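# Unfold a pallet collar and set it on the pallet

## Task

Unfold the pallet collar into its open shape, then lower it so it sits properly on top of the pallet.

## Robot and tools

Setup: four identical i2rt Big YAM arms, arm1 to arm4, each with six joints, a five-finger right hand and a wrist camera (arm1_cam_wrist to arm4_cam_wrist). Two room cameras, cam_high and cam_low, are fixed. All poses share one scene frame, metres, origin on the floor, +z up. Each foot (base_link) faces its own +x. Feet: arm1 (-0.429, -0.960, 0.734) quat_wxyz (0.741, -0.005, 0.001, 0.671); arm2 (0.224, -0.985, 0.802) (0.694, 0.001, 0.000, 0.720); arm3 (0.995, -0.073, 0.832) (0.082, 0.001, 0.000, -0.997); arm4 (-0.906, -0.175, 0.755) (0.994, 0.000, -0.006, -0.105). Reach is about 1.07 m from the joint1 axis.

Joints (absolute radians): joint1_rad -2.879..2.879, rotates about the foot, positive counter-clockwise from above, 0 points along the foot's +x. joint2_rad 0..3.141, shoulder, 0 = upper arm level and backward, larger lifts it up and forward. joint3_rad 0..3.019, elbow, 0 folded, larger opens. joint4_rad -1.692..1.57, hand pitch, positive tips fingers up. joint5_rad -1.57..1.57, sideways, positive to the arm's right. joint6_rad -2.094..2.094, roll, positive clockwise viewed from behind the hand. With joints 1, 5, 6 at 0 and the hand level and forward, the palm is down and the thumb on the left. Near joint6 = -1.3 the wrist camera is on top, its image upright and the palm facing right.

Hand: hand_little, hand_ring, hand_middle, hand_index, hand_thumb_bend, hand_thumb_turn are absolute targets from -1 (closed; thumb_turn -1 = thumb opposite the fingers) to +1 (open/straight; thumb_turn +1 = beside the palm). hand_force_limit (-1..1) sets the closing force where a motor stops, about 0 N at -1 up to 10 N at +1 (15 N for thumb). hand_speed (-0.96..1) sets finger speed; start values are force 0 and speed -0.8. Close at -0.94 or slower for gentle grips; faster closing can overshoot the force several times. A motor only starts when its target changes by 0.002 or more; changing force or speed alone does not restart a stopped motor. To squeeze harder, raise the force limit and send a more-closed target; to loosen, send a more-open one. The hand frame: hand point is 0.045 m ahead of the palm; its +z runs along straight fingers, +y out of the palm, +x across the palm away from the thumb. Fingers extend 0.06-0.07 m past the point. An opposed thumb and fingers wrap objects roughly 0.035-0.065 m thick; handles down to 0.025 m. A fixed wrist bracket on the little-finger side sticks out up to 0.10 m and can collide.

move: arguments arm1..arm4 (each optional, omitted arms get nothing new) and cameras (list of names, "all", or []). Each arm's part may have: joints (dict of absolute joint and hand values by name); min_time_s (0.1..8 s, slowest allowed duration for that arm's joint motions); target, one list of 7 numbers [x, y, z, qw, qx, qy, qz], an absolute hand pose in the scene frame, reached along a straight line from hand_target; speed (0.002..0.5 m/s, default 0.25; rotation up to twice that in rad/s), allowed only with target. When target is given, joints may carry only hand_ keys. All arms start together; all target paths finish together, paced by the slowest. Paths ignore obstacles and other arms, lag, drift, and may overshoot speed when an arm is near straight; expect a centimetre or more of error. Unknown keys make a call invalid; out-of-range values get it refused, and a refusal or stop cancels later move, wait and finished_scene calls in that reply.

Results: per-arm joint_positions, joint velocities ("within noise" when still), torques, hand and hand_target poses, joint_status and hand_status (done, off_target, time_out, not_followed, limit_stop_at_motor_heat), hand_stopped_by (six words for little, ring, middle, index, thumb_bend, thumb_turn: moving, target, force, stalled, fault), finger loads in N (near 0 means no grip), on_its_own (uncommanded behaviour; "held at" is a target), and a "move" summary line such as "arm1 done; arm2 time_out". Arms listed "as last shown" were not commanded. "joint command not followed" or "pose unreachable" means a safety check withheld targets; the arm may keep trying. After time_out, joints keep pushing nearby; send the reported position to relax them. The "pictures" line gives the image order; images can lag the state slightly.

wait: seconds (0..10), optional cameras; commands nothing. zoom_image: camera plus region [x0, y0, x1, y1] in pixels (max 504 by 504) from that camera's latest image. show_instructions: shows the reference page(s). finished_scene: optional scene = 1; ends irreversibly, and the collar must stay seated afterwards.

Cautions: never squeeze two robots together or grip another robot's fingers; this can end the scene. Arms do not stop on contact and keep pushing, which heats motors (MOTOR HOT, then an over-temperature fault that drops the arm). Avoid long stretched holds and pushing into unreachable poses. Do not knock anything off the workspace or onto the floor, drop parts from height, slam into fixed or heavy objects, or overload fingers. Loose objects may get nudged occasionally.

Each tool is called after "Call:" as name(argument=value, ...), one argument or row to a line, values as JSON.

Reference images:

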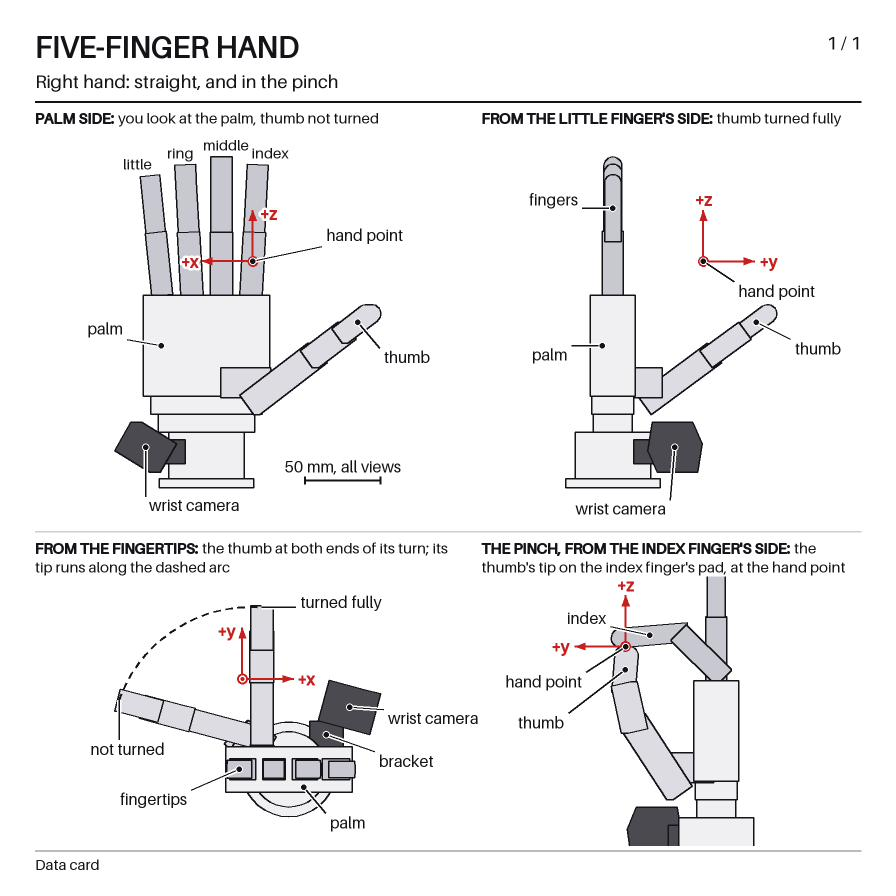

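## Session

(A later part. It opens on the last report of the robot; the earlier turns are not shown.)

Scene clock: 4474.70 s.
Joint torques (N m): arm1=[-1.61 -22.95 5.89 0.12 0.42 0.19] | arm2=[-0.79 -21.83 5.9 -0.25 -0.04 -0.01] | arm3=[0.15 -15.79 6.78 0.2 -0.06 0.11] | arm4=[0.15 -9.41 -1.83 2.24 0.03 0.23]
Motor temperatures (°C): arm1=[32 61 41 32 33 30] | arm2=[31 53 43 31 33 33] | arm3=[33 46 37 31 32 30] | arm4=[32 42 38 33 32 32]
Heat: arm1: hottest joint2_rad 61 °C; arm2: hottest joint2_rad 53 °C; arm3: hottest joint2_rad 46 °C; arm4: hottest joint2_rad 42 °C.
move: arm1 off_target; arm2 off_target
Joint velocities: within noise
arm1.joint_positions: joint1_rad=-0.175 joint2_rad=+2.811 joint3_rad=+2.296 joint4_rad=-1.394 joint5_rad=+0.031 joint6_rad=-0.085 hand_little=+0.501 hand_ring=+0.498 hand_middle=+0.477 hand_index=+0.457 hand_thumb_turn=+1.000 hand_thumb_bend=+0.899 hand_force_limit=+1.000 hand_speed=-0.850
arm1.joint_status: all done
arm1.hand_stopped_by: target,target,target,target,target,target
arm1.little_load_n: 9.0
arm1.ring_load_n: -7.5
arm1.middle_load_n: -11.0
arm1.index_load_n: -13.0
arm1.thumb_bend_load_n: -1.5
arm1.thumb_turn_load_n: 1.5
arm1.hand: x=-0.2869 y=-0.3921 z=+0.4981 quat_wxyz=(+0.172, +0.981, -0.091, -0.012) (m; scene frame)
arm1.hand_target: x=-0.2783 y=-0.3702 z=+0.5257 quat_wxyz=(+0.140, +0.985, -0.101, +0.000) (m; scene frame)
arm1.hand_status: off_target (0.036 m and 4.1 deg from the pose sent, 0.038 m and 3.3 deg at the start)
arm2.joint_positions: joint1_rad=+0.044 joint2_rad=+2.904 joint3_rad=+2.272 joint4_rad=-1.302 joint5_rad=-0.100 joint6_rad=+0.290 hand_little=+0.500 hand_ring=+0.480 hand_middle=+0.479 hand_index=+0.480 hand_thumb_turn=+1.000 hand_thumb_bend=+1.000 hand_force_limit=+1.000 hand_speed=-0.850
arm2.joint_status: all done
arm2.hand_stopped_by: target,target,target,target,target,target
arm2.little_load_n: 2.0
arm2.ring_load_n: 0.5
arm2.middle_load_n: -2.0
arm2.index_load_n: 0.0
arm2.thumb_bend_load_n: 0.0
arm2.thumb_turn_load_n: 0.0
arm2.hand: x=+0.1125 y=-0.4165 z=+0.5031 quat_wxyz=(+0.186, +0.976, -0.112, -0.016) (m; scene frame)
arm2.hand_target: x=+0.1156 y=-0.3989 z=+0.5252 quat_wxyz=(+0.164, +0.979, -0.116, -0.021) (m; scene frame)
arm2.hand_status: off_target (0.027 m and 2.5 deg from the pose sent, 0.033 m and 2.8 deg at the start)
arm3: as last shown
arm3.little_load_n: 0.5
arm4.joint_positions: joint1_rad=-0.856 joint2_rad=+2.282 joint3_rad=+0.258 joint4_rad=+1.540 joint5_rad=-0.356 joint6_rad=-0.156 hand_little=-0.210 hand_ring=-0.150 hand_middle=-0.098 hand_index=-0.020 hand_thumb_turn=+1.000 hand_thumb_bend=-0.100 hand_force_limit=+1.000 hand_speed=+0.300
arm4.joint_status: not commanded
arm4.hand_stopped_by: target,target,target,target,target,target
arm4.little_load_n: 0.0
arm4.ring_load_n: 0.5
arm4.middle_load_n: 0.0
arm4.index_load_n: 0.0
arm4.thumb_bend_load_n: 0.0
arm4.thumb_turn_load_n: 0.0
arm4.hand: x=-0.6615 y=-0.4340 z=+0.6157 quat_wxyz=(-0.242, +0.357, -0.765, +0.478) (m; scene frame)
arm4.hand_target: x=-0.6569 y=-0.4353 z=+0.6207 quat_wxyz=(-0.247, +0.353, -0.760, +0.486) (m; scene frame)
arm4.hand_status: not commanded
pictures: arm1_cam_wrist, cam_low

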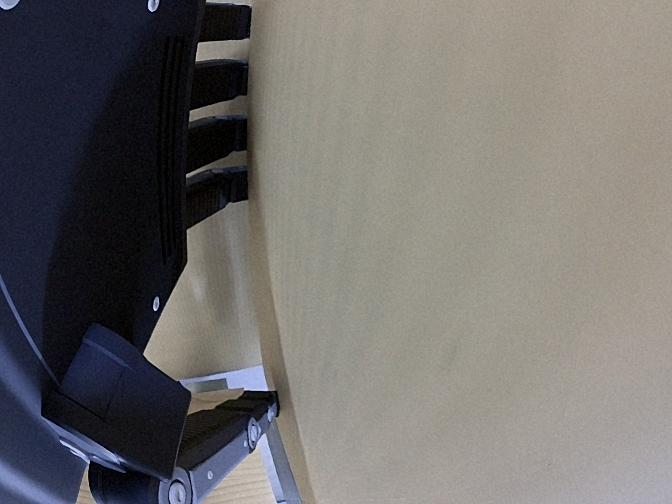

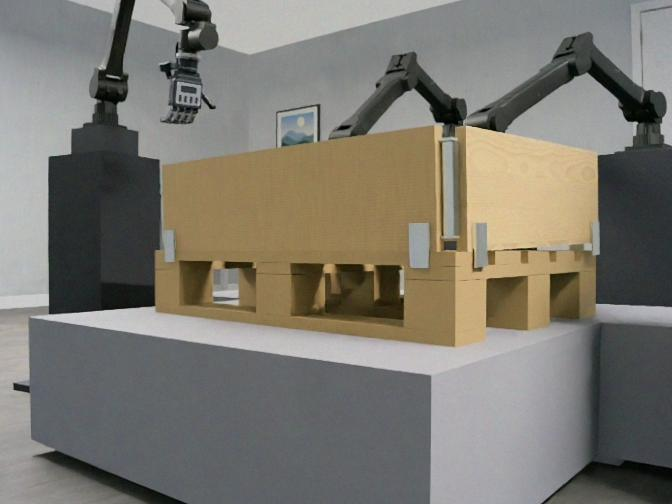

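Call:
move(
  arm2={"target": [0.1156, -0.3650, 0.5350, 0.165, 0.980, -0.114, -0.020], "speed": 0.04},
  cameras=["arm2_cam_wrist", "cam_low"],
)

Call:
zoom_image(
  camera="cam_low",
  region=[530, 200, 620, 270],
)

Scene clock: 4481.07 s.
Joint torques (N m): arm1=[-1.55 -22.83 5.93 0.1 0.41 0.18] | arm2=[-1.03 -18.55 12.4 -1.16 0.11 -0.07] | arm3=[0.38 -15.5 7.2 0.31 -0.1 0.07] | arm4=[0.09 -9.29 -1.83 2.25 0.03 0.22]
Motor temperatures (°C): arm1=[32 62 41 32 33 30] | arm2=[31 54 43 31 33 33] | arm3=[33 46 37 31 32 30] | arm4=[32 42 38 33 32 32]
Heat: arm1: hottest joint2_rad 62 °C; arm2: hottest joint2_rad 54 °C; arm3: hottest joint2_rad 46 °C; arm4: hottest joint2_rad 42 °C.
move: arm2 off_target
Joint velocities: within noise
arm1, arm3, arm4: as last shown
arm1.little_load_n: 9.5
arm1.middle_load_n: -11.5
arm1.index_load_n: -13.5
arm1.thumb_turn_load_n: 1.0
arm1.hand_target: x=-0.2783 y=-0.3703 z=+0.5257 quat_wxyz=(+0.140, +0.985, -0.101, +0.000) (m; scene frame)
arm2.joint_positions: joint1_rad=+0.044 joint2_rad=+2.972 joint3_rad=+2.505 joint4_rad=-1.449 joint5_rad=-0.099 joint6_rad=+0.290 hand_little=+0.500 hand_ring=+0.480 hand_middle=+0.480 hand_index=+0.480 hand_thumb_turn=+1.000 hand_thumb_bend=+1.000 hand_force_limit=+1.000 hand_speed=-0.850
arm2.joint_status: not commanded
arm2.hand_stopped_by: target,target,target,target,target,target
arm2.little_load_n: 0.5
arm2.ring_load_n: 0.0
arm2.middle_load_n: 0.0
arm2.index_load_n: 0.0
arm2.thumb_bend_load_n: 0.0
arm2.thumb_turn_load_n: 0.0
arm2.hand: x=+0.1097 y=-0.3787 z=+0.5286 quat_wxyz=(+0.177, +0.978, -0.111, -0.017) (m; scene frame)
arm2.hand_target: x=+0.1157 y=-0.3653 z=+0.5345 quat_wxyz=(+0.164, +0.980, -0.114, -0.019) (m; scene frame)
arm2.hand_status: off_target (0.016 m and 1.4 deg from the pose sent, 0.061 m and 2.5 deg at the start)
arm3.little_load_n: 0.0
arm4.ring_load_n: 0.0
arm4.middle_load_n: -0.5
pictures: arm2_cam_wrist, cam_low

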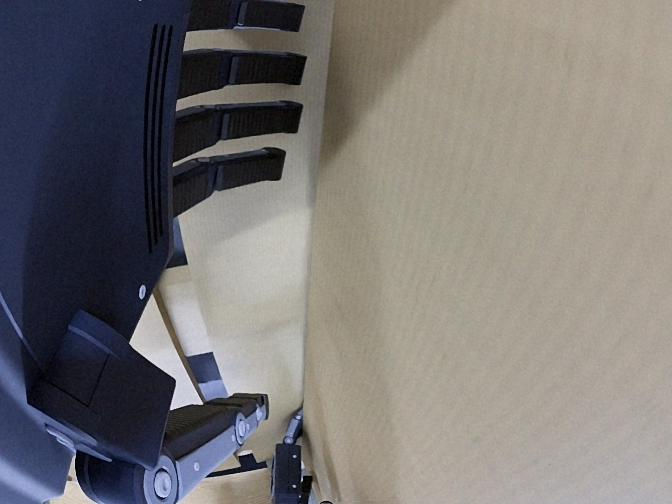

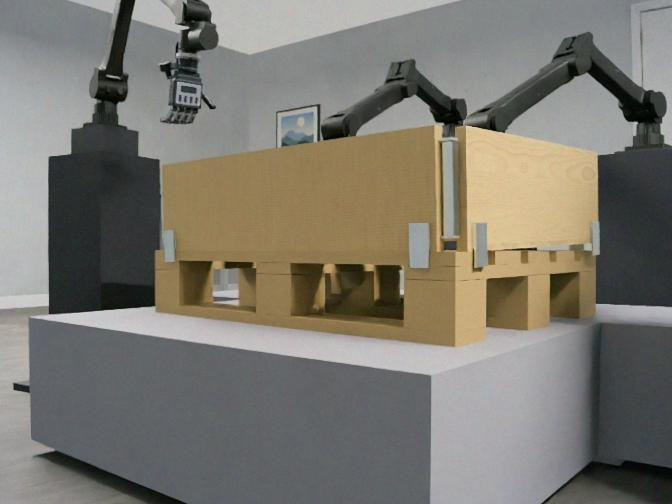

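Scaled by 5.600 from the camera's 672x504 image, which has a finer 960x720 frame.

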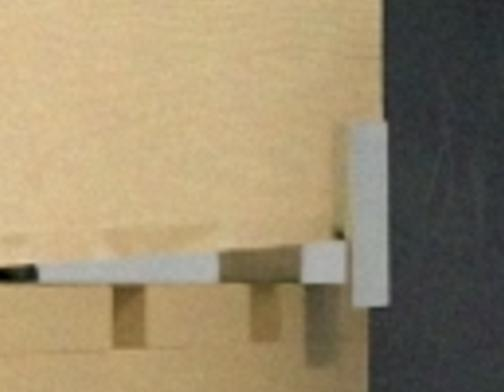

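Call:
move(
  arm1={"target": [-0.2783, -0.3350, 0.5330, 0.140, 0.985, -0.100, 0.0], "speed": 0.04},
  arm2={"target": [0.1156, -0.3600, 0.5600, 0.165, 0.980, -0.114, -0.020], "speed": 0.04},
  cameras=["arm1_cam_wrist", "arm4_cam_wrist", "cam_low", "cam_high"],
)

Call:
zoom_image(
  camera="cam_low",
  region=[530, 200, 620, 270],
)

Call:
zoom_image(
  camera="arm4_cam_wrist",
  region=[220, 300, 360, 400],
)

Call:
zoom_image(
  camera="cam_high",
  region=[230, 190, 430, 390],
)

Scene clock: 4486.07 s.
Joint torques (N m): arm1=[-0.38 -22.12 11.62 -0.16 0.21 0.33] | arm2=[-1.03 -21.3 11.49 -1.22 0.05 -0.08] | arm3=[-0.5 -15.74 6.99 0.38 -0.08 0.02] | arm4=[0.09 -9.41 -1.83 2.22 0.04 0.23]
Motor temperatures (°C): arm1=[32 62 41 32 33 30] | arm2=[31 53 44 31 33 33] | arm3=[33 46 37 31 32 30] | arm4=[32 42 37 33 32 32]
Heat: arm1: hottest joint2_rad 62 °C; arm2: hottest joint2_rad 53 °C; arm3: hottest joint2_rad 46 °C; arm4: hottest joint2_rad 42 °C.
move: arm1 off_target; arm2 off_target
Joint velocities: within noise
arm1.joint_positions: joint1_rad=-0.175 joint2_rad=+2.925 joint3_rad=+2.511 joint4_rad=-1.569 joint5_rad=+0.031 joint6_rad=-0.089 hand_little=+0.501 hand_ring=+0.498 hand_middle=+0.477 hand_index=+0.458 hand_thumb_turn=+1.000 hand_thumb_bend=+0.900 hand_force_limit=+1.000 hand_speed=-0.850
arm1.joint_status: not commanded
arm1.hand_stopped_by: target,target,target,target,target,target
arm1.little_load_n: 5.5
arm1.ring_load_n: -6.0
arm1.middle_load_n: -5.5
arm1.index_load_n: -3.5
arm1.thumb_bend_load_n: 0.0
arm1.thumb_turn_load_n: 0.0
arm1.hand: x=-0.2854 y=-0.3877 z=+0.5008 quat_wxyz=(+0.208, +0.974, -0.088, -0.019) (m; scene frame)
arm1.hand_target: x=-0.2799 y=-0.3417 z=+0.5371 quat_wxyz=(+0.145, +0.984, -0.100, -0.002) (m; scene frame)
arm1.hand_status: off_target (0.062 m and 8.3 deg from the pose sent, 0.067 m and 4.1 deg at the start)
arm2.joint_positions: joint1_rad=+0.044 joint2_rad=+2.972 joint3_rad=+2.505 joint4_rad=-1.478 joint5_rad=-0.099 joint6_rad=+0.290 hand_little=+0.500 hand_ring=+0.480 hand_middle=+0.480 hand_index=+0.480 hand_thumb_turn=+1.000 hand_thumb_bend=+1.000 hand_force_limit=+1.000 hand_speed=-0.850
arm2.joint_status: not commanded
arm2.hand_stopped_by: target,target,target,target,target,target
arm2.little_load_n: 0.0
arm2.ring_load_n: 0.0
arm2.middle_load_n: 0.0
arm2.index_load_n: 0.5
arm2.thumb_bend_load_n: 0.0
arm2.thumb_turn_load_n: 0.0
arm2.hand: x=+0.1103 y=-0.3854 z=+0.5326 quat_wxyz=(+0.191, +0.975, -0.112, -0.014) (m; scene frame)
arm2.hand_target: x=+0.1158 y=-0.3608 z=+0.5600 quat_wxyz=(+0.165, +0.980, -0.114, -0.020) (m; scene frame)
arm2.hand_status: off_target (0.038 m and 3.1 deg from the pose sent, 0.037 m and 1.4 deg at the start)
arm3, arm4: as last shown
arm4.middle_load_n: 0.0
pictures: arm1_cam_wrist, arm4_cam_wrist, cam_high, cam_low

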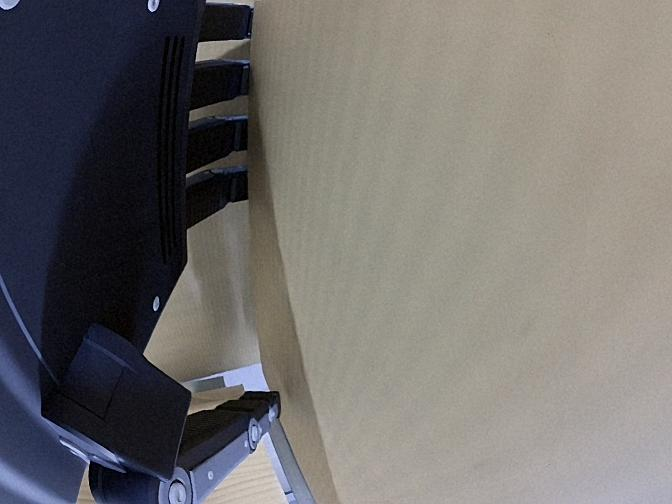

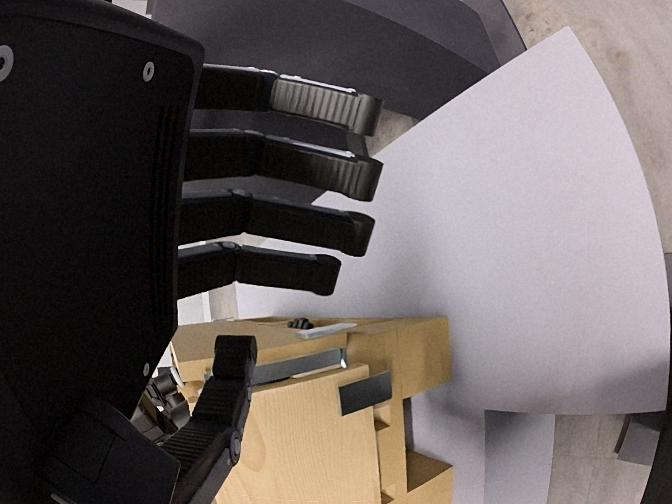

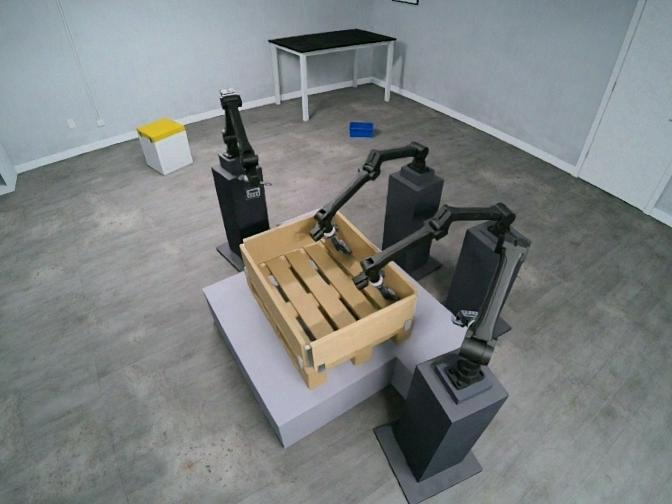

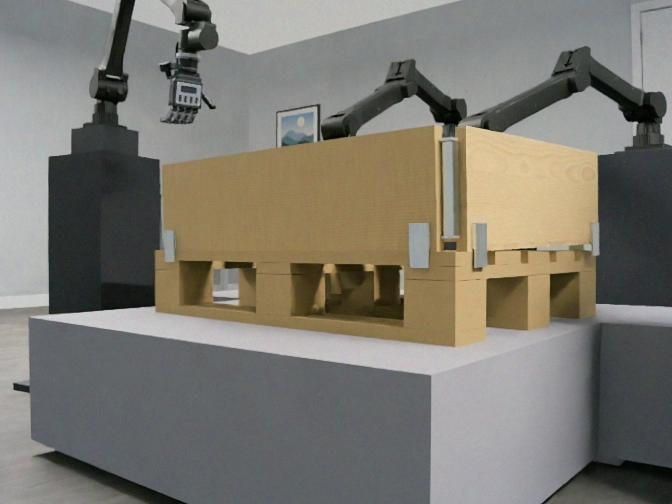

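Scaled by 5.600 from the camera's 672x504 image, which has a finer 960x720 frame.

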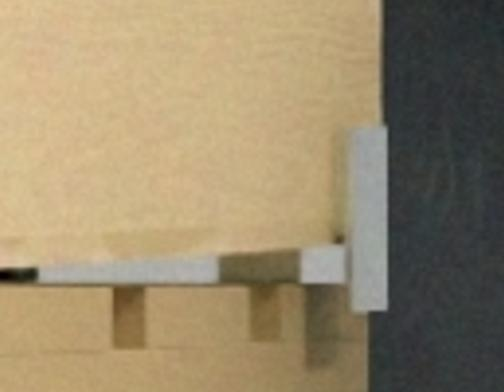

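Scaled by 3.600 from the camera's 672x504 image, which has a finer 960x720 frame.

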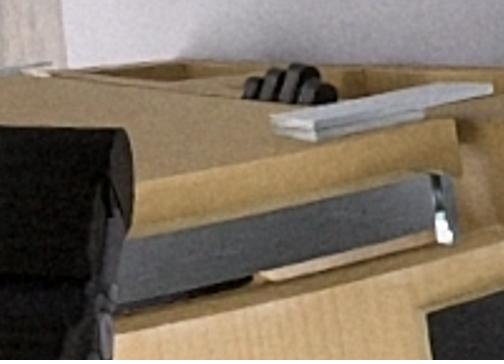

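Scaled by 2.520 from the camera's 672x504 image, which has a finer 960x720 frame.

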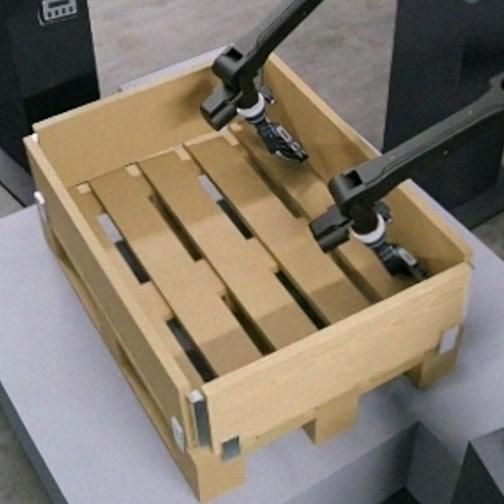

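Call:
move(
  arm1={"target": [-0.2790, -0.3150, 0.5100, 0.145, 0.984, -0.100, 0.0], "speed": 0.04},
  cameras=["arm1_cam_wrist", "arm4_cam_wrist", "cam_low"],
)

Call:
zoom_image(
  camera="arm4_cam_wrist",
  region=[220, 300, 360, 400],
)

Scene clock: 4490.37 s.
Joint torques (N m): arm1=[-0.03 -18.55 14.93 0.44 0.38 0.24] | arm2=[-1.03 -21.48 9.88 -1.18 0.05 -0.07] | arm3=[0.26 -15.91 6.83 0.4 -0.07 -0.04] | arm4=[0.09 -9.41 -1.83 2.25 0.04 0.23]
Motor temperatures (°C): arm1=[32 61 41 32 33 30] | arm2=[31 52 44 31 33 33] | arm3=[33 46 37 31 32 30] | arm4=[32 42 37 33 32 32]
Heat: arm1: hottest joint2_rad 61 °C; arm2: hottest joint2_rad 52 °C; arm3: hottest joint2_rad 46 °C; arm4: hottest joint2_rad 42 °C.
move: arm1 off_target
Joint velocities: within noise
arm1.joint_positions: joint1_rad=-0.161 joint2_rad=+3.053 joint3_rad=+2.797 joint4_rad=-1.678 joint5_rad=+0.028 joint6_rad=-0.069 hand_little=+0.500 hand_ring=+0.497 hand_middle=+0.476 hand_index=+0.457 hand_thumb_turn=+1.000 hand_thumb_bend=+0.900 hand_force_limit=+1.000 hand_speed=-0.850
arm1.joint_status: not commanded
arm1.hand_stopped_by: target,target,target,target,target,target
arm1.little_load_n: -5.0
arm1.ring_load_n: -20.5
arm1.middle_load_n: -19.5
arm1.index_load_n: -17.5
arm1.thumb_bend_load_n: 0.0
arm1.thumb_turn_load_n: 0.0
arm1.hand: x=-0.2875 y=-0.3567 z=+0.4996 quat_wxyz=(+0.185, +0.978, -0.092, -0.013) (m; scene frame)
arm1.hand_target: x=-0.2858 y=-0.3182 z=+0.5123 quat_wxyz=(+0.124, +0.987, -0.097, +0.004) (m; scene frame)
arm1.hand_status: off_target (0.044 m and 4.9 deg from the pose sent, 0.074 m and 7.7 deg at the start; a joint's target at an end of its range on 16 of 57 steps)
arm2, arm3, arm4: as last shown
arm2.joint_positions: joint1_rad=+0.042 joint2_rad=+2.972 joint3_rad=+2.524 joint4_rad=-1.477 joint5_rad=-0.099 joint6_rad=+0.299 hand_little=+0.500 hand_ring=+0.480 hand_middle=+0.480 hand_index=+0.480 hand_thumb_turn=+1.000 hand_thumb_bend=+1.000 hand_force_limit=+1.000 hand_speed=-0.850
arm2.middle_load_n: 4.0
arm2.index_load_n: 0.0
arm2.hand: x=+0.1101 y=-0.3772 z=+0.5360 quat_wxyz=(+0.181, +0.976, -0.117, -0.015) (m; scene frame)
arm2.hand_target: x=+0.1158 y=-0.3602 z=+0.5596 quat_wxyz=(+0.164, +0.979, -0.119, -0.019) (m; scene frame)
arm4.thumb_turn_load_n: -0.5
pictures: arm1_cam_wrist, arm4_cam_wrist, cam_low

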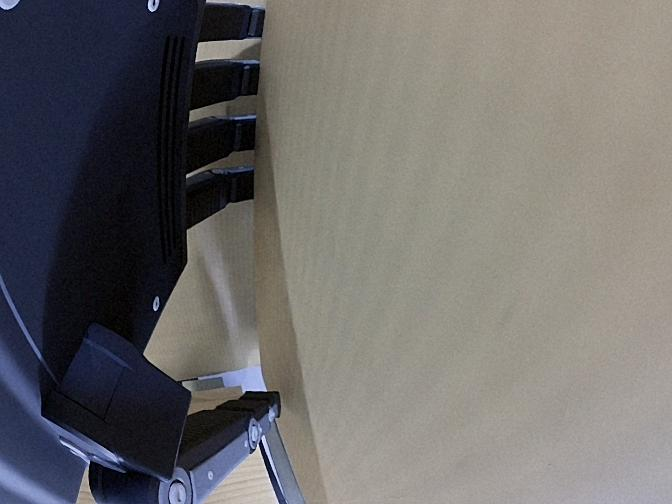

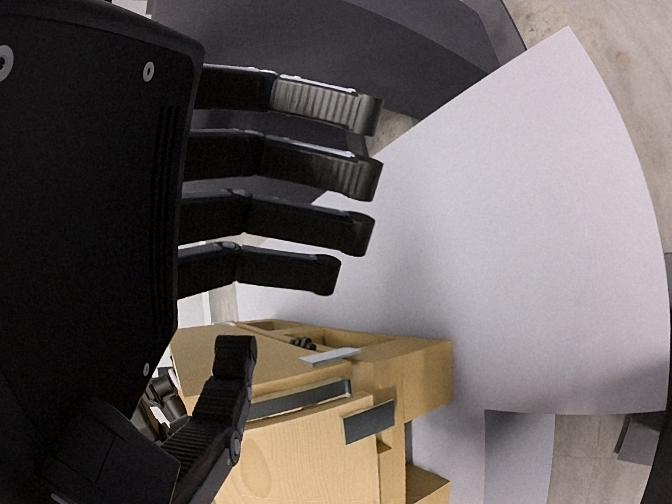

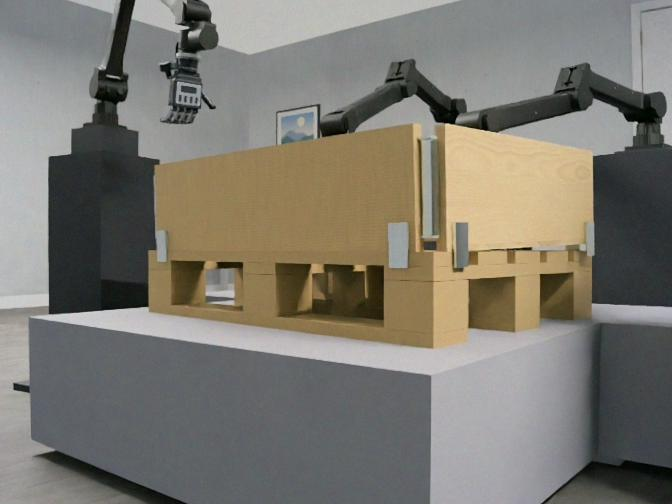

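Scaled by 3.600 from the camera's 672x504 image, which has a finer 960x720 frame.

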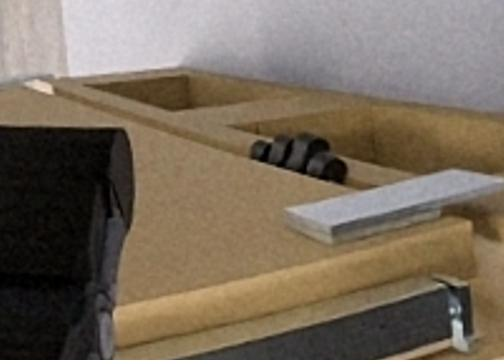

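Call:
move(
  arm1={"target": [-0.2800, -0.3560, 0.5350, 0.150, 0.984, -0.100, 0.0], "speed": 0.04},
  cameras=["arm2_cam_wrist", "arm4_cam_wrist", "cam_low", "cam_high"],
)

Call:
zoom_image(
  camera="cam_high",
  region=[230, 190, 430, 390],
)

Call:
zoom_image(
  camera="cam_low",
  region=[520, 200, 610, 270],
)

Scene clock: 4509.63 s.
Joint torques (N m): arm1=[-1.96 -23.59 5.37 -1.11 0.91 0.08] | arm2=[-0.97 -21.42 9.89 -1.2 0.05 -0.07] | arm3=[-0.44 -15.74 6.98 0.17 -0.09 0.05] | arm4=[0.03 -9.41 -1.84 2.25 0.05 0.22]
Motor temperatures (°C): arm1=[32 61 44 32 33 30] | arm2=[31 51 44 31 33 33] | arm3=[33 46 37 31 32 30] | arm4=[32 41 37 33 31 32]
Heat: arm1: hottest joint2_rad 61 °C; arm2: hottest joint2_rad 51 °C; arm3: hottest joint2_rad 46 °C; arm4: hottest joint2_rad 41 °C.
move: arm1 off_target
Joint velocities: within noise
arm1.joint_positions: joint1_rad=-0.166 joint2_rad=+2.879 joint3_rad=+2.464 joint4_rad=-1.455 joint5_rad=+0.019 joint6_rad=-0.059 hand_little=+0.501 hand_ring=+0.498 hand_middle=+0.477 hand_index=+0.457 hand_thumb_turn=+1.000 hand_thumb_bend=+0.900 hand_force_limit=+1.000 hand_speed=-0.850
arm1.joint_status: not commanded
arm1.hand_stopped_by: target,target,target,target,target,target
arm1.little_load_n: 10.5
arm1.ring_load_n: -7.0
arm1.middle_load_n: -10.0
arm1.index_load_n: -12.5
arm1.thumb_bend_load_n: 2.0
arm1.thumb_turn_load_n: 1.5
arm1.hand: x=-0.2882 y=-0.3609 z=+0.5005 quat_wxyz=(+0.153, +0.983, -0.101, -0.012) (m; scene frame)
arm1.hand_target: x=-0.2771 y=-0.3526 z=+0.5326 quat_wxyz=(+0.142, +0.984, -0.107, +0.001) (m; scene frame)
arm1.hand_status: off_target (0.036 m and 1.4 deg from the pose sent, 0.036 m and 4.4 deg at the start)
arm2, arm3, arm4: as last shown
arm2.joint_positions: joint1_rad=+0.042 joint2_rad=+2.972 joint3_rad=+2.524 joint4_rad=-1.478 joint5_rad=-0.099 joint6_rad=+0.299 hand_little=+0.500 hand_ring=+0.480 hand_middle=+0.480 hand_index=+0.480 hand_thumb_turn=+1.000 hand_thumb_bend=+1.000 hand_force_limit=+1.000 hand_speed=-0.850
arm2.little_load_n: 0.5
arm2.middle_load_n: 1.5
arm2.hand: x=+0.1101 y=-0.3776 z=+0.5362 quat_wxyz=(+0.182, +0.976, -0.117, -0.015) (m; scene frame)
arm2.hand_target: x=+0.1158 y=-0.3606 z=+0.5597 quat_wxyz=(+0.165, +0.979, -0.119, -0.019) (m; scene frame)
arm3.index_load_n: 0.5
pictures: arm2_cam_wrist, arm4_cam_wrist, cam_high, cam_low

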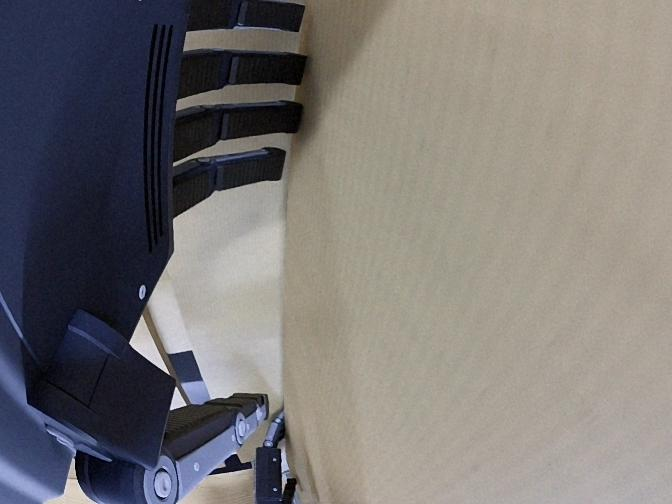

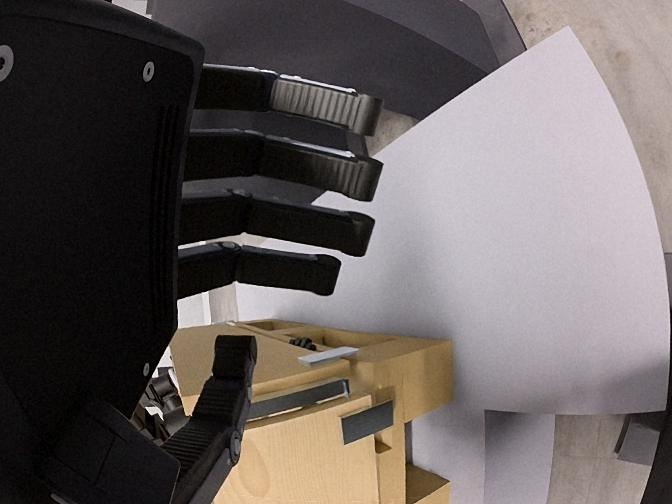

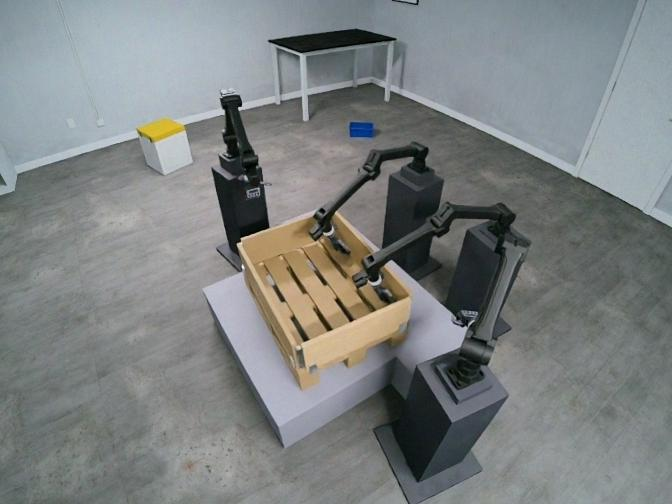

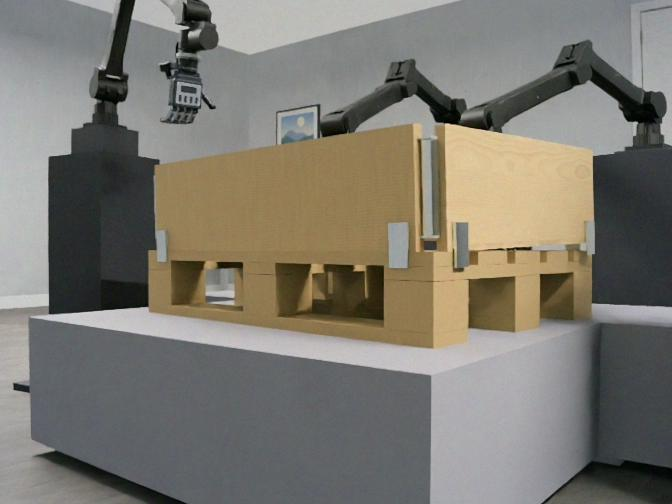

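Scaled by 2.520 from the camera's 672x504 image, which has a finer 960x720 frame.

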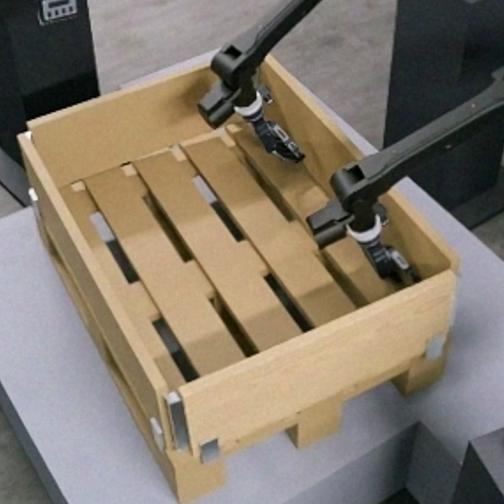

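Scaled by 5.600 from the camera's 672x504 image, which has a finer 960x720 frame.

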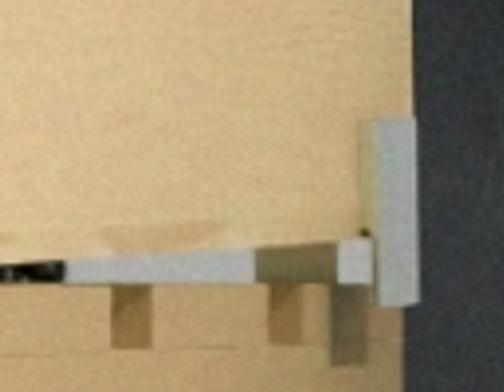

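Call:
move(
  arm1={"joints": {"hand_little": -0.05, "hand_ring": -0.05, "hand_middle": -0.05, "hand_index": -0.04, "hand_speed": -0.7}},
  cameras=["arm1_cam_wrist", "arm4_cam_wrist", "cam_low"],
)

Call:
zoom_image(
  camera="arm4_cam_wrist",
  region=[220, 300, 360, 400],
)

Scene clock: 4522.37 s.
Joint torques (N m): arm1=[-2.08 -23.59 5.75 -1.74 0.17 -0.21] | arm2=[-1.03 -21.36 9.88 -1.18 0.05 -0.07] | arm3=[0.32 -15.44 6.89 0.25 -0.05 0.04] | arm4=[0.03 -9.47 -1.84 2.26 0.04 0.22]
Motor temperatures (°C): arm1=[32 59 43 32 33 30] | arm2=[31 50 43 31 33 33] | arm3=[33 46 37 31 32 30] | arm4=[32 41 37 33 31 32]
Heat: arm1: hottest joint2_rad 59 °C; arm2: hottest joint2_rad 50 °C; arm3: hottest joint2_rad 46 °C; arm4: hottest joint2_rad 41 °C.
move: arm1 off_target
Joint velocities: within noise
arm1.joint_positions: joint1_rad=-0.160 joint2_rad=+2.879 joint3_rad=+2.457 joint4_rad=-1.438 joint5_rad=+0.040 joint6_rad=-0.030 hand_little=+0.499 hand_ring=+0.396 hand_middle=+0.345 hand_index=+0.298 hand_thumb_turn=+1.000 hand_thumb_bend=+0.900 hand_force_limit=+1.000 hand_speed=-0.700
arm1.joint_status: hand_little off_target (ended at +0.499, target -0.050); hand_ring off_target (ended at +0.396, target -0.050); hand_middle off_target (ended at +0.345, target -0.050); hand_index off_target (ended at +0.298, target -0.040); the others done
arm1.hand_stopped_by: force,force,force,force,target,target
arm1.little_load_n: -19.5
arm1.ring_load_n: 5.0
arm1.middle_load_n: 5.5
arm1.index_load_n: 10.5
arm1.thumb_bend_load_n: 0.0
arm1.thumb_turn_load_n: 0.0
arm1.hand: x=-0.2890 y=-0.3585 z=+0.4961 quat_wxyz=(+0.149, +0.983, -0.111, +0.002) (m; scene frame)
arm1.hand_target: x=-0.2794 y=-0.3522 z=+0.5322 quat_wxyz=(+0.142, +0.984, -0.105, +0.003) (m; scene frame)
arm1.hand_status: not commanded
arm2, arm4: as last shown
arm2.joint_positions: joint1_rad=+0.042 joint2_rad=+2.972 joint3_rad=+2.524 joint4_rad=-1.478 joint5_rad=-0.100 joint6_rad=+0.299 hand_little=+0.500 hand_ring=+0.480 hand_middle=+0.480 hand_index=+0.480 hand_thumb_turn=+1.000 hand_thumb_bend=+1.000 hand_force_limit=+1.000 hand_speed=-0.850
arm2.little_load_n: 0.0
arm2.middle_load_n: 2.0
arm2.hand: x=+0.1098 y=-0.3775 z=+0.5363 quat_wxyz=(+0.182, +0.976, -0.117, -0.016) (m; scene frame)
arm2.hand_target: x=+0.1155 y=-0.3606 z=+0.5598 quat_wxyz=(+0.165, +0.979, -0.119, -0.020) (m; scene frame)
arm3.joint_positions: joint1_rad=-0.325 joint2_rad=+2.007 joint3_rad=+1.433 joint4_rad=-1.146 joint5_rad=-0.010 joint6_rad=-0.005 hand_little=-0.039 hand_ring=-0.049 hand_middle=-0.070 hand_index=-0.080 hand_thumb_turn=+1.000 hand_thumb_bend=+1.000 hand_force_limit=+1.000 hand_speed=-0.300
arm3.joint_status: not commanded
arm3.hand_stopped_by: force,target,target,target,target,target
arm3.little_load_n: 0.0
arm3.ring_load_n: 0.0
arm3.middle_load_n: 0.0
arm3.index_load_n: 0.0
arm3.thumb_bend_load_n: 0.0
arm3.thumb_turn_load_n: 0.0
arm3.hand: x=+0.5314 y=-0.0301 z=+0.8124 quat_wxyz=(-0.061, -0.758, -0.648, -0.046) (m; scene frame)
arm3.hand_target: x=+0.5210 y=-0.0268 z=+0.8233 quat_wxyz=(-0.044, -0.762, -0.645, -0.030) (m; scene frame)
arm3.hand_status: not commanded
arm4.thumb_turn_load_n: 0.0
pictures: arm1_cam_wrist, arm4_cam_wrist, cam_low

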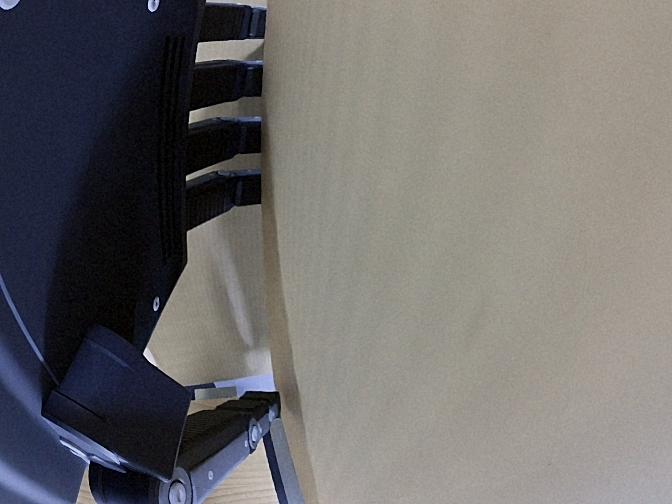

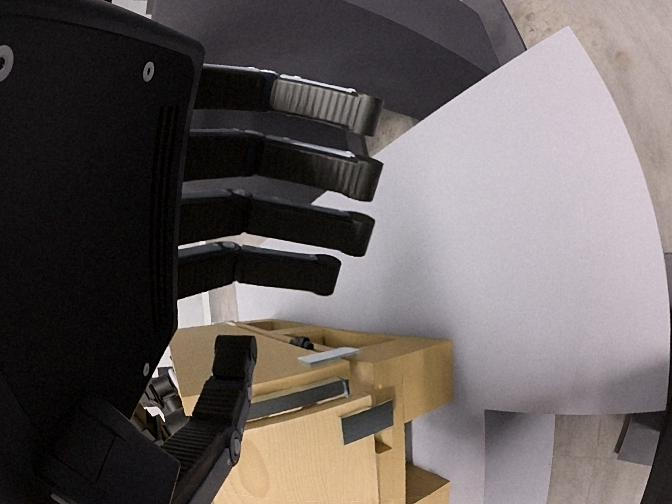

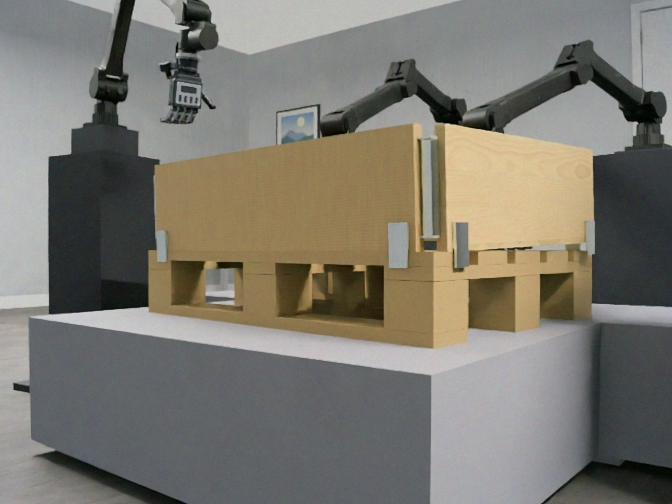

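Scaled by 3.600 from the camera's 672x504 image, which has a finer 960x720 frame.

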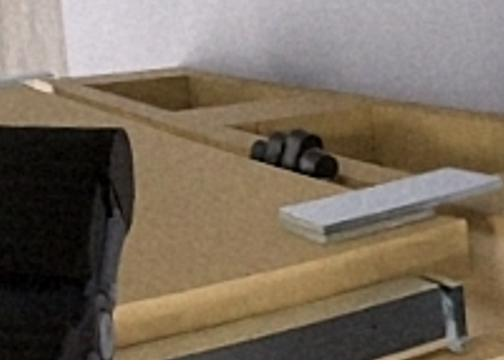

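Call:
move(
  arm1={"target": [-0.2790, -0.3560, 0.5450, 0.142, 0.984, -0.105, 0.003], "speed": 0.04, "joints": {"hand_little": -0.06, "hand_ring": 0.1, "hand_middle": 0.1, "hand_index": 0.1, "hand_speed": -0.7}},
  cameras=["arm4_cam_wrist", "cam_low"],
)

Call:
zoom_image(
  camera="arm4_cam_wrist",
  region=[220, 300, 360, 400],
)

Scene clock: 4527.93 s.
Joint torques (N m): arm1=[-2.14 -25.41 4.93 -2.92 0.32 0.03] | arm2=[-1.03 -21.42 9.89 -1.18 0.06 -0.07] | arm3=[-0.09 -16.32 6.76 0.21 -0.1 0.06] | arm4=[0.15 -9.35 -1.83 2.25 0.05 0.22]
Motor temperatures (°C): arm1=[32 58 42 32 33 30] | arm2=[31 50 43 31 33 33] | arm3=[33 46 37 31 32 30] | arm4=[32 41 37 33 31 32]
Heat: arm1: hottest joint2_rad 58 °C; arm2: hottest joint2_rad 50 °C; arm3: hottest joint2_rad 46 °C; arm4: hottest joint2_rad 41 °C.
move: arm1 off_target
Joint velocities: within noise
arm1.joint_positions: joint1_rad=-0.160 joint2_rad=+2.871 joint3_rad=+2.428 joint4_rad=-1.400 joint5_rad=+0.034 joint6_rad=-0.063 hand_little=+0.259 hand_ring=+0.262 hand_middle=+0.241 hand_index=+0.296 hand_thumb_turn=+1.000 hand_thumb_bend=+0.900 hand_force_limit=+1.000 hand_speed=-0.700
arm1.joint_status: hand_little off_target (ended at +0.259, target -0.060); hand_ring off_target (ended at +0.262, target +0.100); hand_middle off_target (ended at +0.241, target +0.100); hand_index off_target (ended at +0.296, target +0.100); the others done
arm1.hand_stopped_by: force,force,force,force,target,target
arm1.little_load_n: 9.0
arm1.ring_load_n: 3.0
arm1.middle_load_n: 1.5
arm1.index_load_n: -8.0
arm1.thumb_bend_load_n: 0.0
arm1.thumb_turn_load_n: 0.5
arm1.hand: x=-0.2882 y=-0.3592 z=+0.4898 quat_wxyz=(+0.141, +0.986, -0.095, -0.002) (m; scene frame)
arm1.hand_target: x=-0.2794 y=-0.3554 z=+0.5412 quat_wxyz=(+0.142, +0.985, -0.100, +0.001) (m; scene frame)
arm1.hand_status: off_target (0.056 m and 1.3 deg from the pose sent, 0.050 m and 1.1 deg at the start)
arm2, arm3, arm4: as last shown
arm2.joint_positions: joint1_rad=+0.042 joint2_rad=+2.972 joint3_rad=+2.524 joint4_rad=-1.477 joint5_rad=-0.099 joint6_rad=+0.299 hand_little=+0.500 hand_ring=+0.480 hand_middle=+0.480 hand_index=+0.480 hand_thumb_turn=+1.000 hand_thumb_bend=+1.000 hand_force_limit=+1.000 hand_speed=-0.850
arm2.middle_load_n: 3.5
arm2.index_load_n: 0.5
arm2.hand: x=+0.1101 y=-0.3772 z=+0.5360 quat_wxyz=(+0.181, +0.976, -0.117, -0.015) (m; scene frame)
arm2.hand_target: x=+0.1158 y=-0.3603 z=+0.5595 quat_wxyz=(+0.164, +0.979, -0.119, -0.019) (m; scene frame)
pictures: arm4_cam_wrist, cam_low

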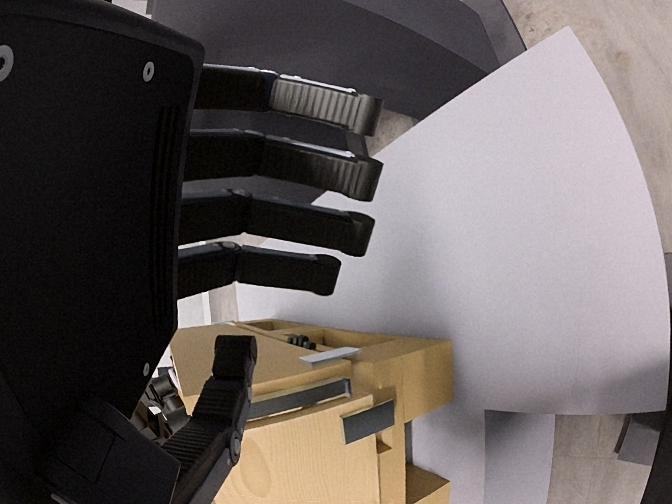

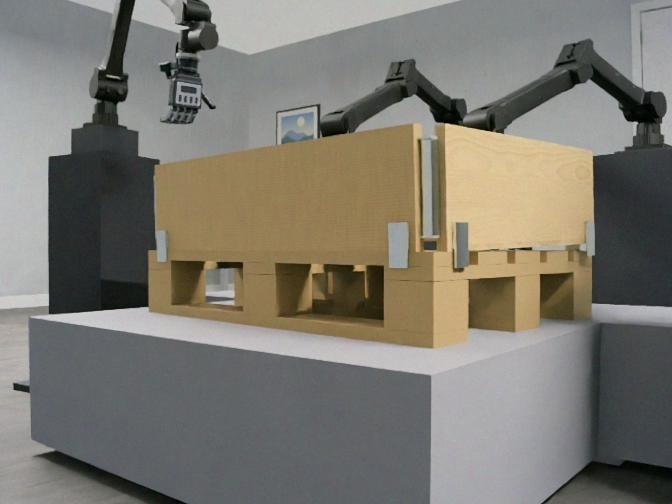

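Scaled by 3.600 from the camera's 672x504 image, which has a finer 960x720 frame.

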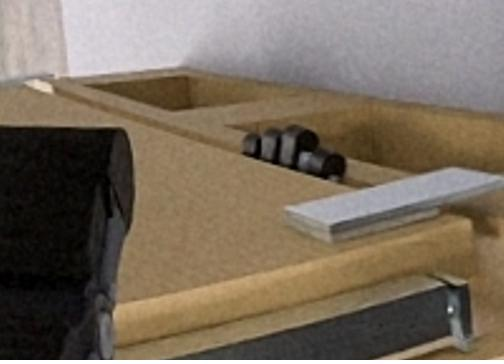

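Call:
move(
  arm1={"target": [-0.2790, -0.3560, 0.5500, 0.142, 0.984, -0.105, 0.003], "speed": 0.04, "joints": {"hand_little": -0.02, "hand_ring": -0.03, "hand_middle": -0.03, "hand_index": -0.02, "hand_speed": -0.5}},
  cameras=["arm4_cam_wrist", "cam_low"],
)

Call:
zoom_image(
  camera="arm4_cam_wrist",
  region=[220, 300, 360, 400],
)

Call:
zoom_image(
  camera="cam_low",
  region=[520, 200, 610, 270],
)

Scene clock: 4531.53 s.
Joint torques (N m): arm1=[-2.26 -25.82 5.82 -4.04 0.44 0.13] | arm2=[-1.03 -21.42 9.89 -1.2 0.04 -0.07] | arm3=[-0.09 -15.85 6.78 0.02 0 0.02] | arm4=[0.03 -9.35 -1.85 2.26 0.04 0.22]
Motor temperatures (°C): arm1=[32 59 42 32 33 30] | arm2=[31 50 43 31 33 33] | arm3=[33 46 37 31 32 30] | arm4=[32 41 37 33 31 32]
Heat: arm1: hottest joint2_rad 59 °C; arm2: hottest joint2_rad 50 °C; arm3: hottest joint2_rad 46 °C; arm4: hottest joint2_rad 41 °C.
move: arm1 off_target
Joint velocities: within noise
arm1.joint_positions: joint1_rad=-0.160 joint2_rad=+2.871 joint3_rad=+2.413 joint4_rad=-1.374 joint5_rad=+0.034 joint6_rad=-0.056 hand_little=-0.019 hand_ring=-0.026 hand_middle=-0.022 hand_index=-0.019 hand_thumb_turn=+1.000 hand_thumb_bend=+0.900 hand_force_limit=+1.000 hand_speed=-0.500
arm1.joint_status: all done
arm1.hand_stopped_by: target,force,force,target,target,target
arm1.little_load_n: 5.0
arm1.ring_load_n: 11.0
arm1.middle_load_n: 5.0
arm1.index_load_n: 3.5
arm1.thumb_bend_load_n: 0.0
arm1.thumb_turn_load_n: 0.5
arm1.hand: x=-0.2886 y=-0.3589 z=+0.4831 quat_wxyz=(+0.135, +0.986, -0.099, +0.000) (m; scene frame)
arm1.hand_target: x=-0.2797 y=-0.3541 z=+0.5456 quat_wxyz=(+0.141, +0.984, -0.109, +0.004) (m; scene frame)
arm1.hand_status: off_target (0.068 m and 1.1 deg from the pose sent, 0.061 m and 1.3 deg at the start)
arm2, arm3, arm4: as last shown
arm2.joint_positions: joint1_rad=+0.042 joint2_rad=+2.972 joint3_rad=+2.524 joint4_rad=-1.478 joint5_rad=-0.100 joint6_rad=+0.299 hand_little=+0.500 hand_ring=+0.480 hand_middle=+0.480 hand_index=+0.480 hand_thumb_turn=+1.000 hand_thumb_bend=+1.000 hand_force_limit=+1.000 hand_speed=-0.850
arm2.middle_load_n: 2.0
arm2.index_load_n: 0.0
arm2.hand: x=+0.1098 y=-0.3775 z=+0.5363 quat_wxyz=(+0.182, +0.976, -0.117, -0.016) (m; scene frame)
arm2.hand_target: x=+0.1155 y=-0.3608 z=+0.5596 quat_wxyz=(+0.165, +0.979, -0.119, -0.020) (m; scene frame)
arm4.middle_load_n: 0.5
pictures: arm4_cam_wrist, cam_low

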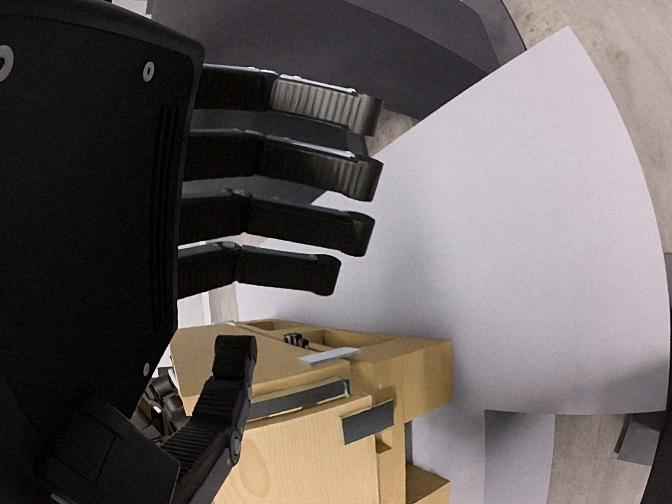

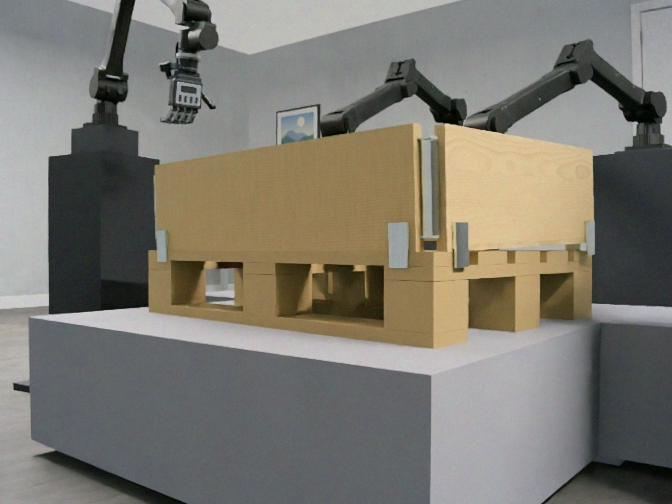

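Scaled by 3.600 from the camera's 672x504 image, which has a finer 960x720 frame.

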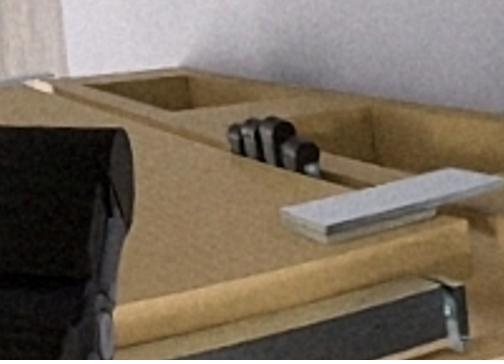

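Scaled by 5.600 from the camera's 672x504 image, which has a finer 960x720 frame.

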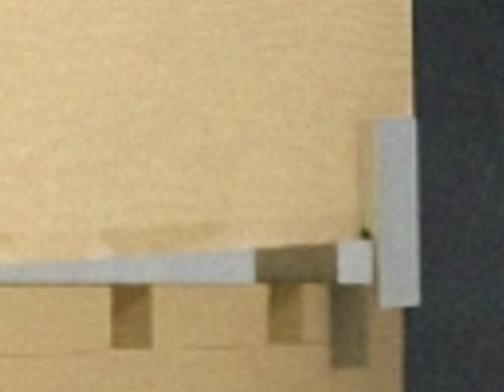

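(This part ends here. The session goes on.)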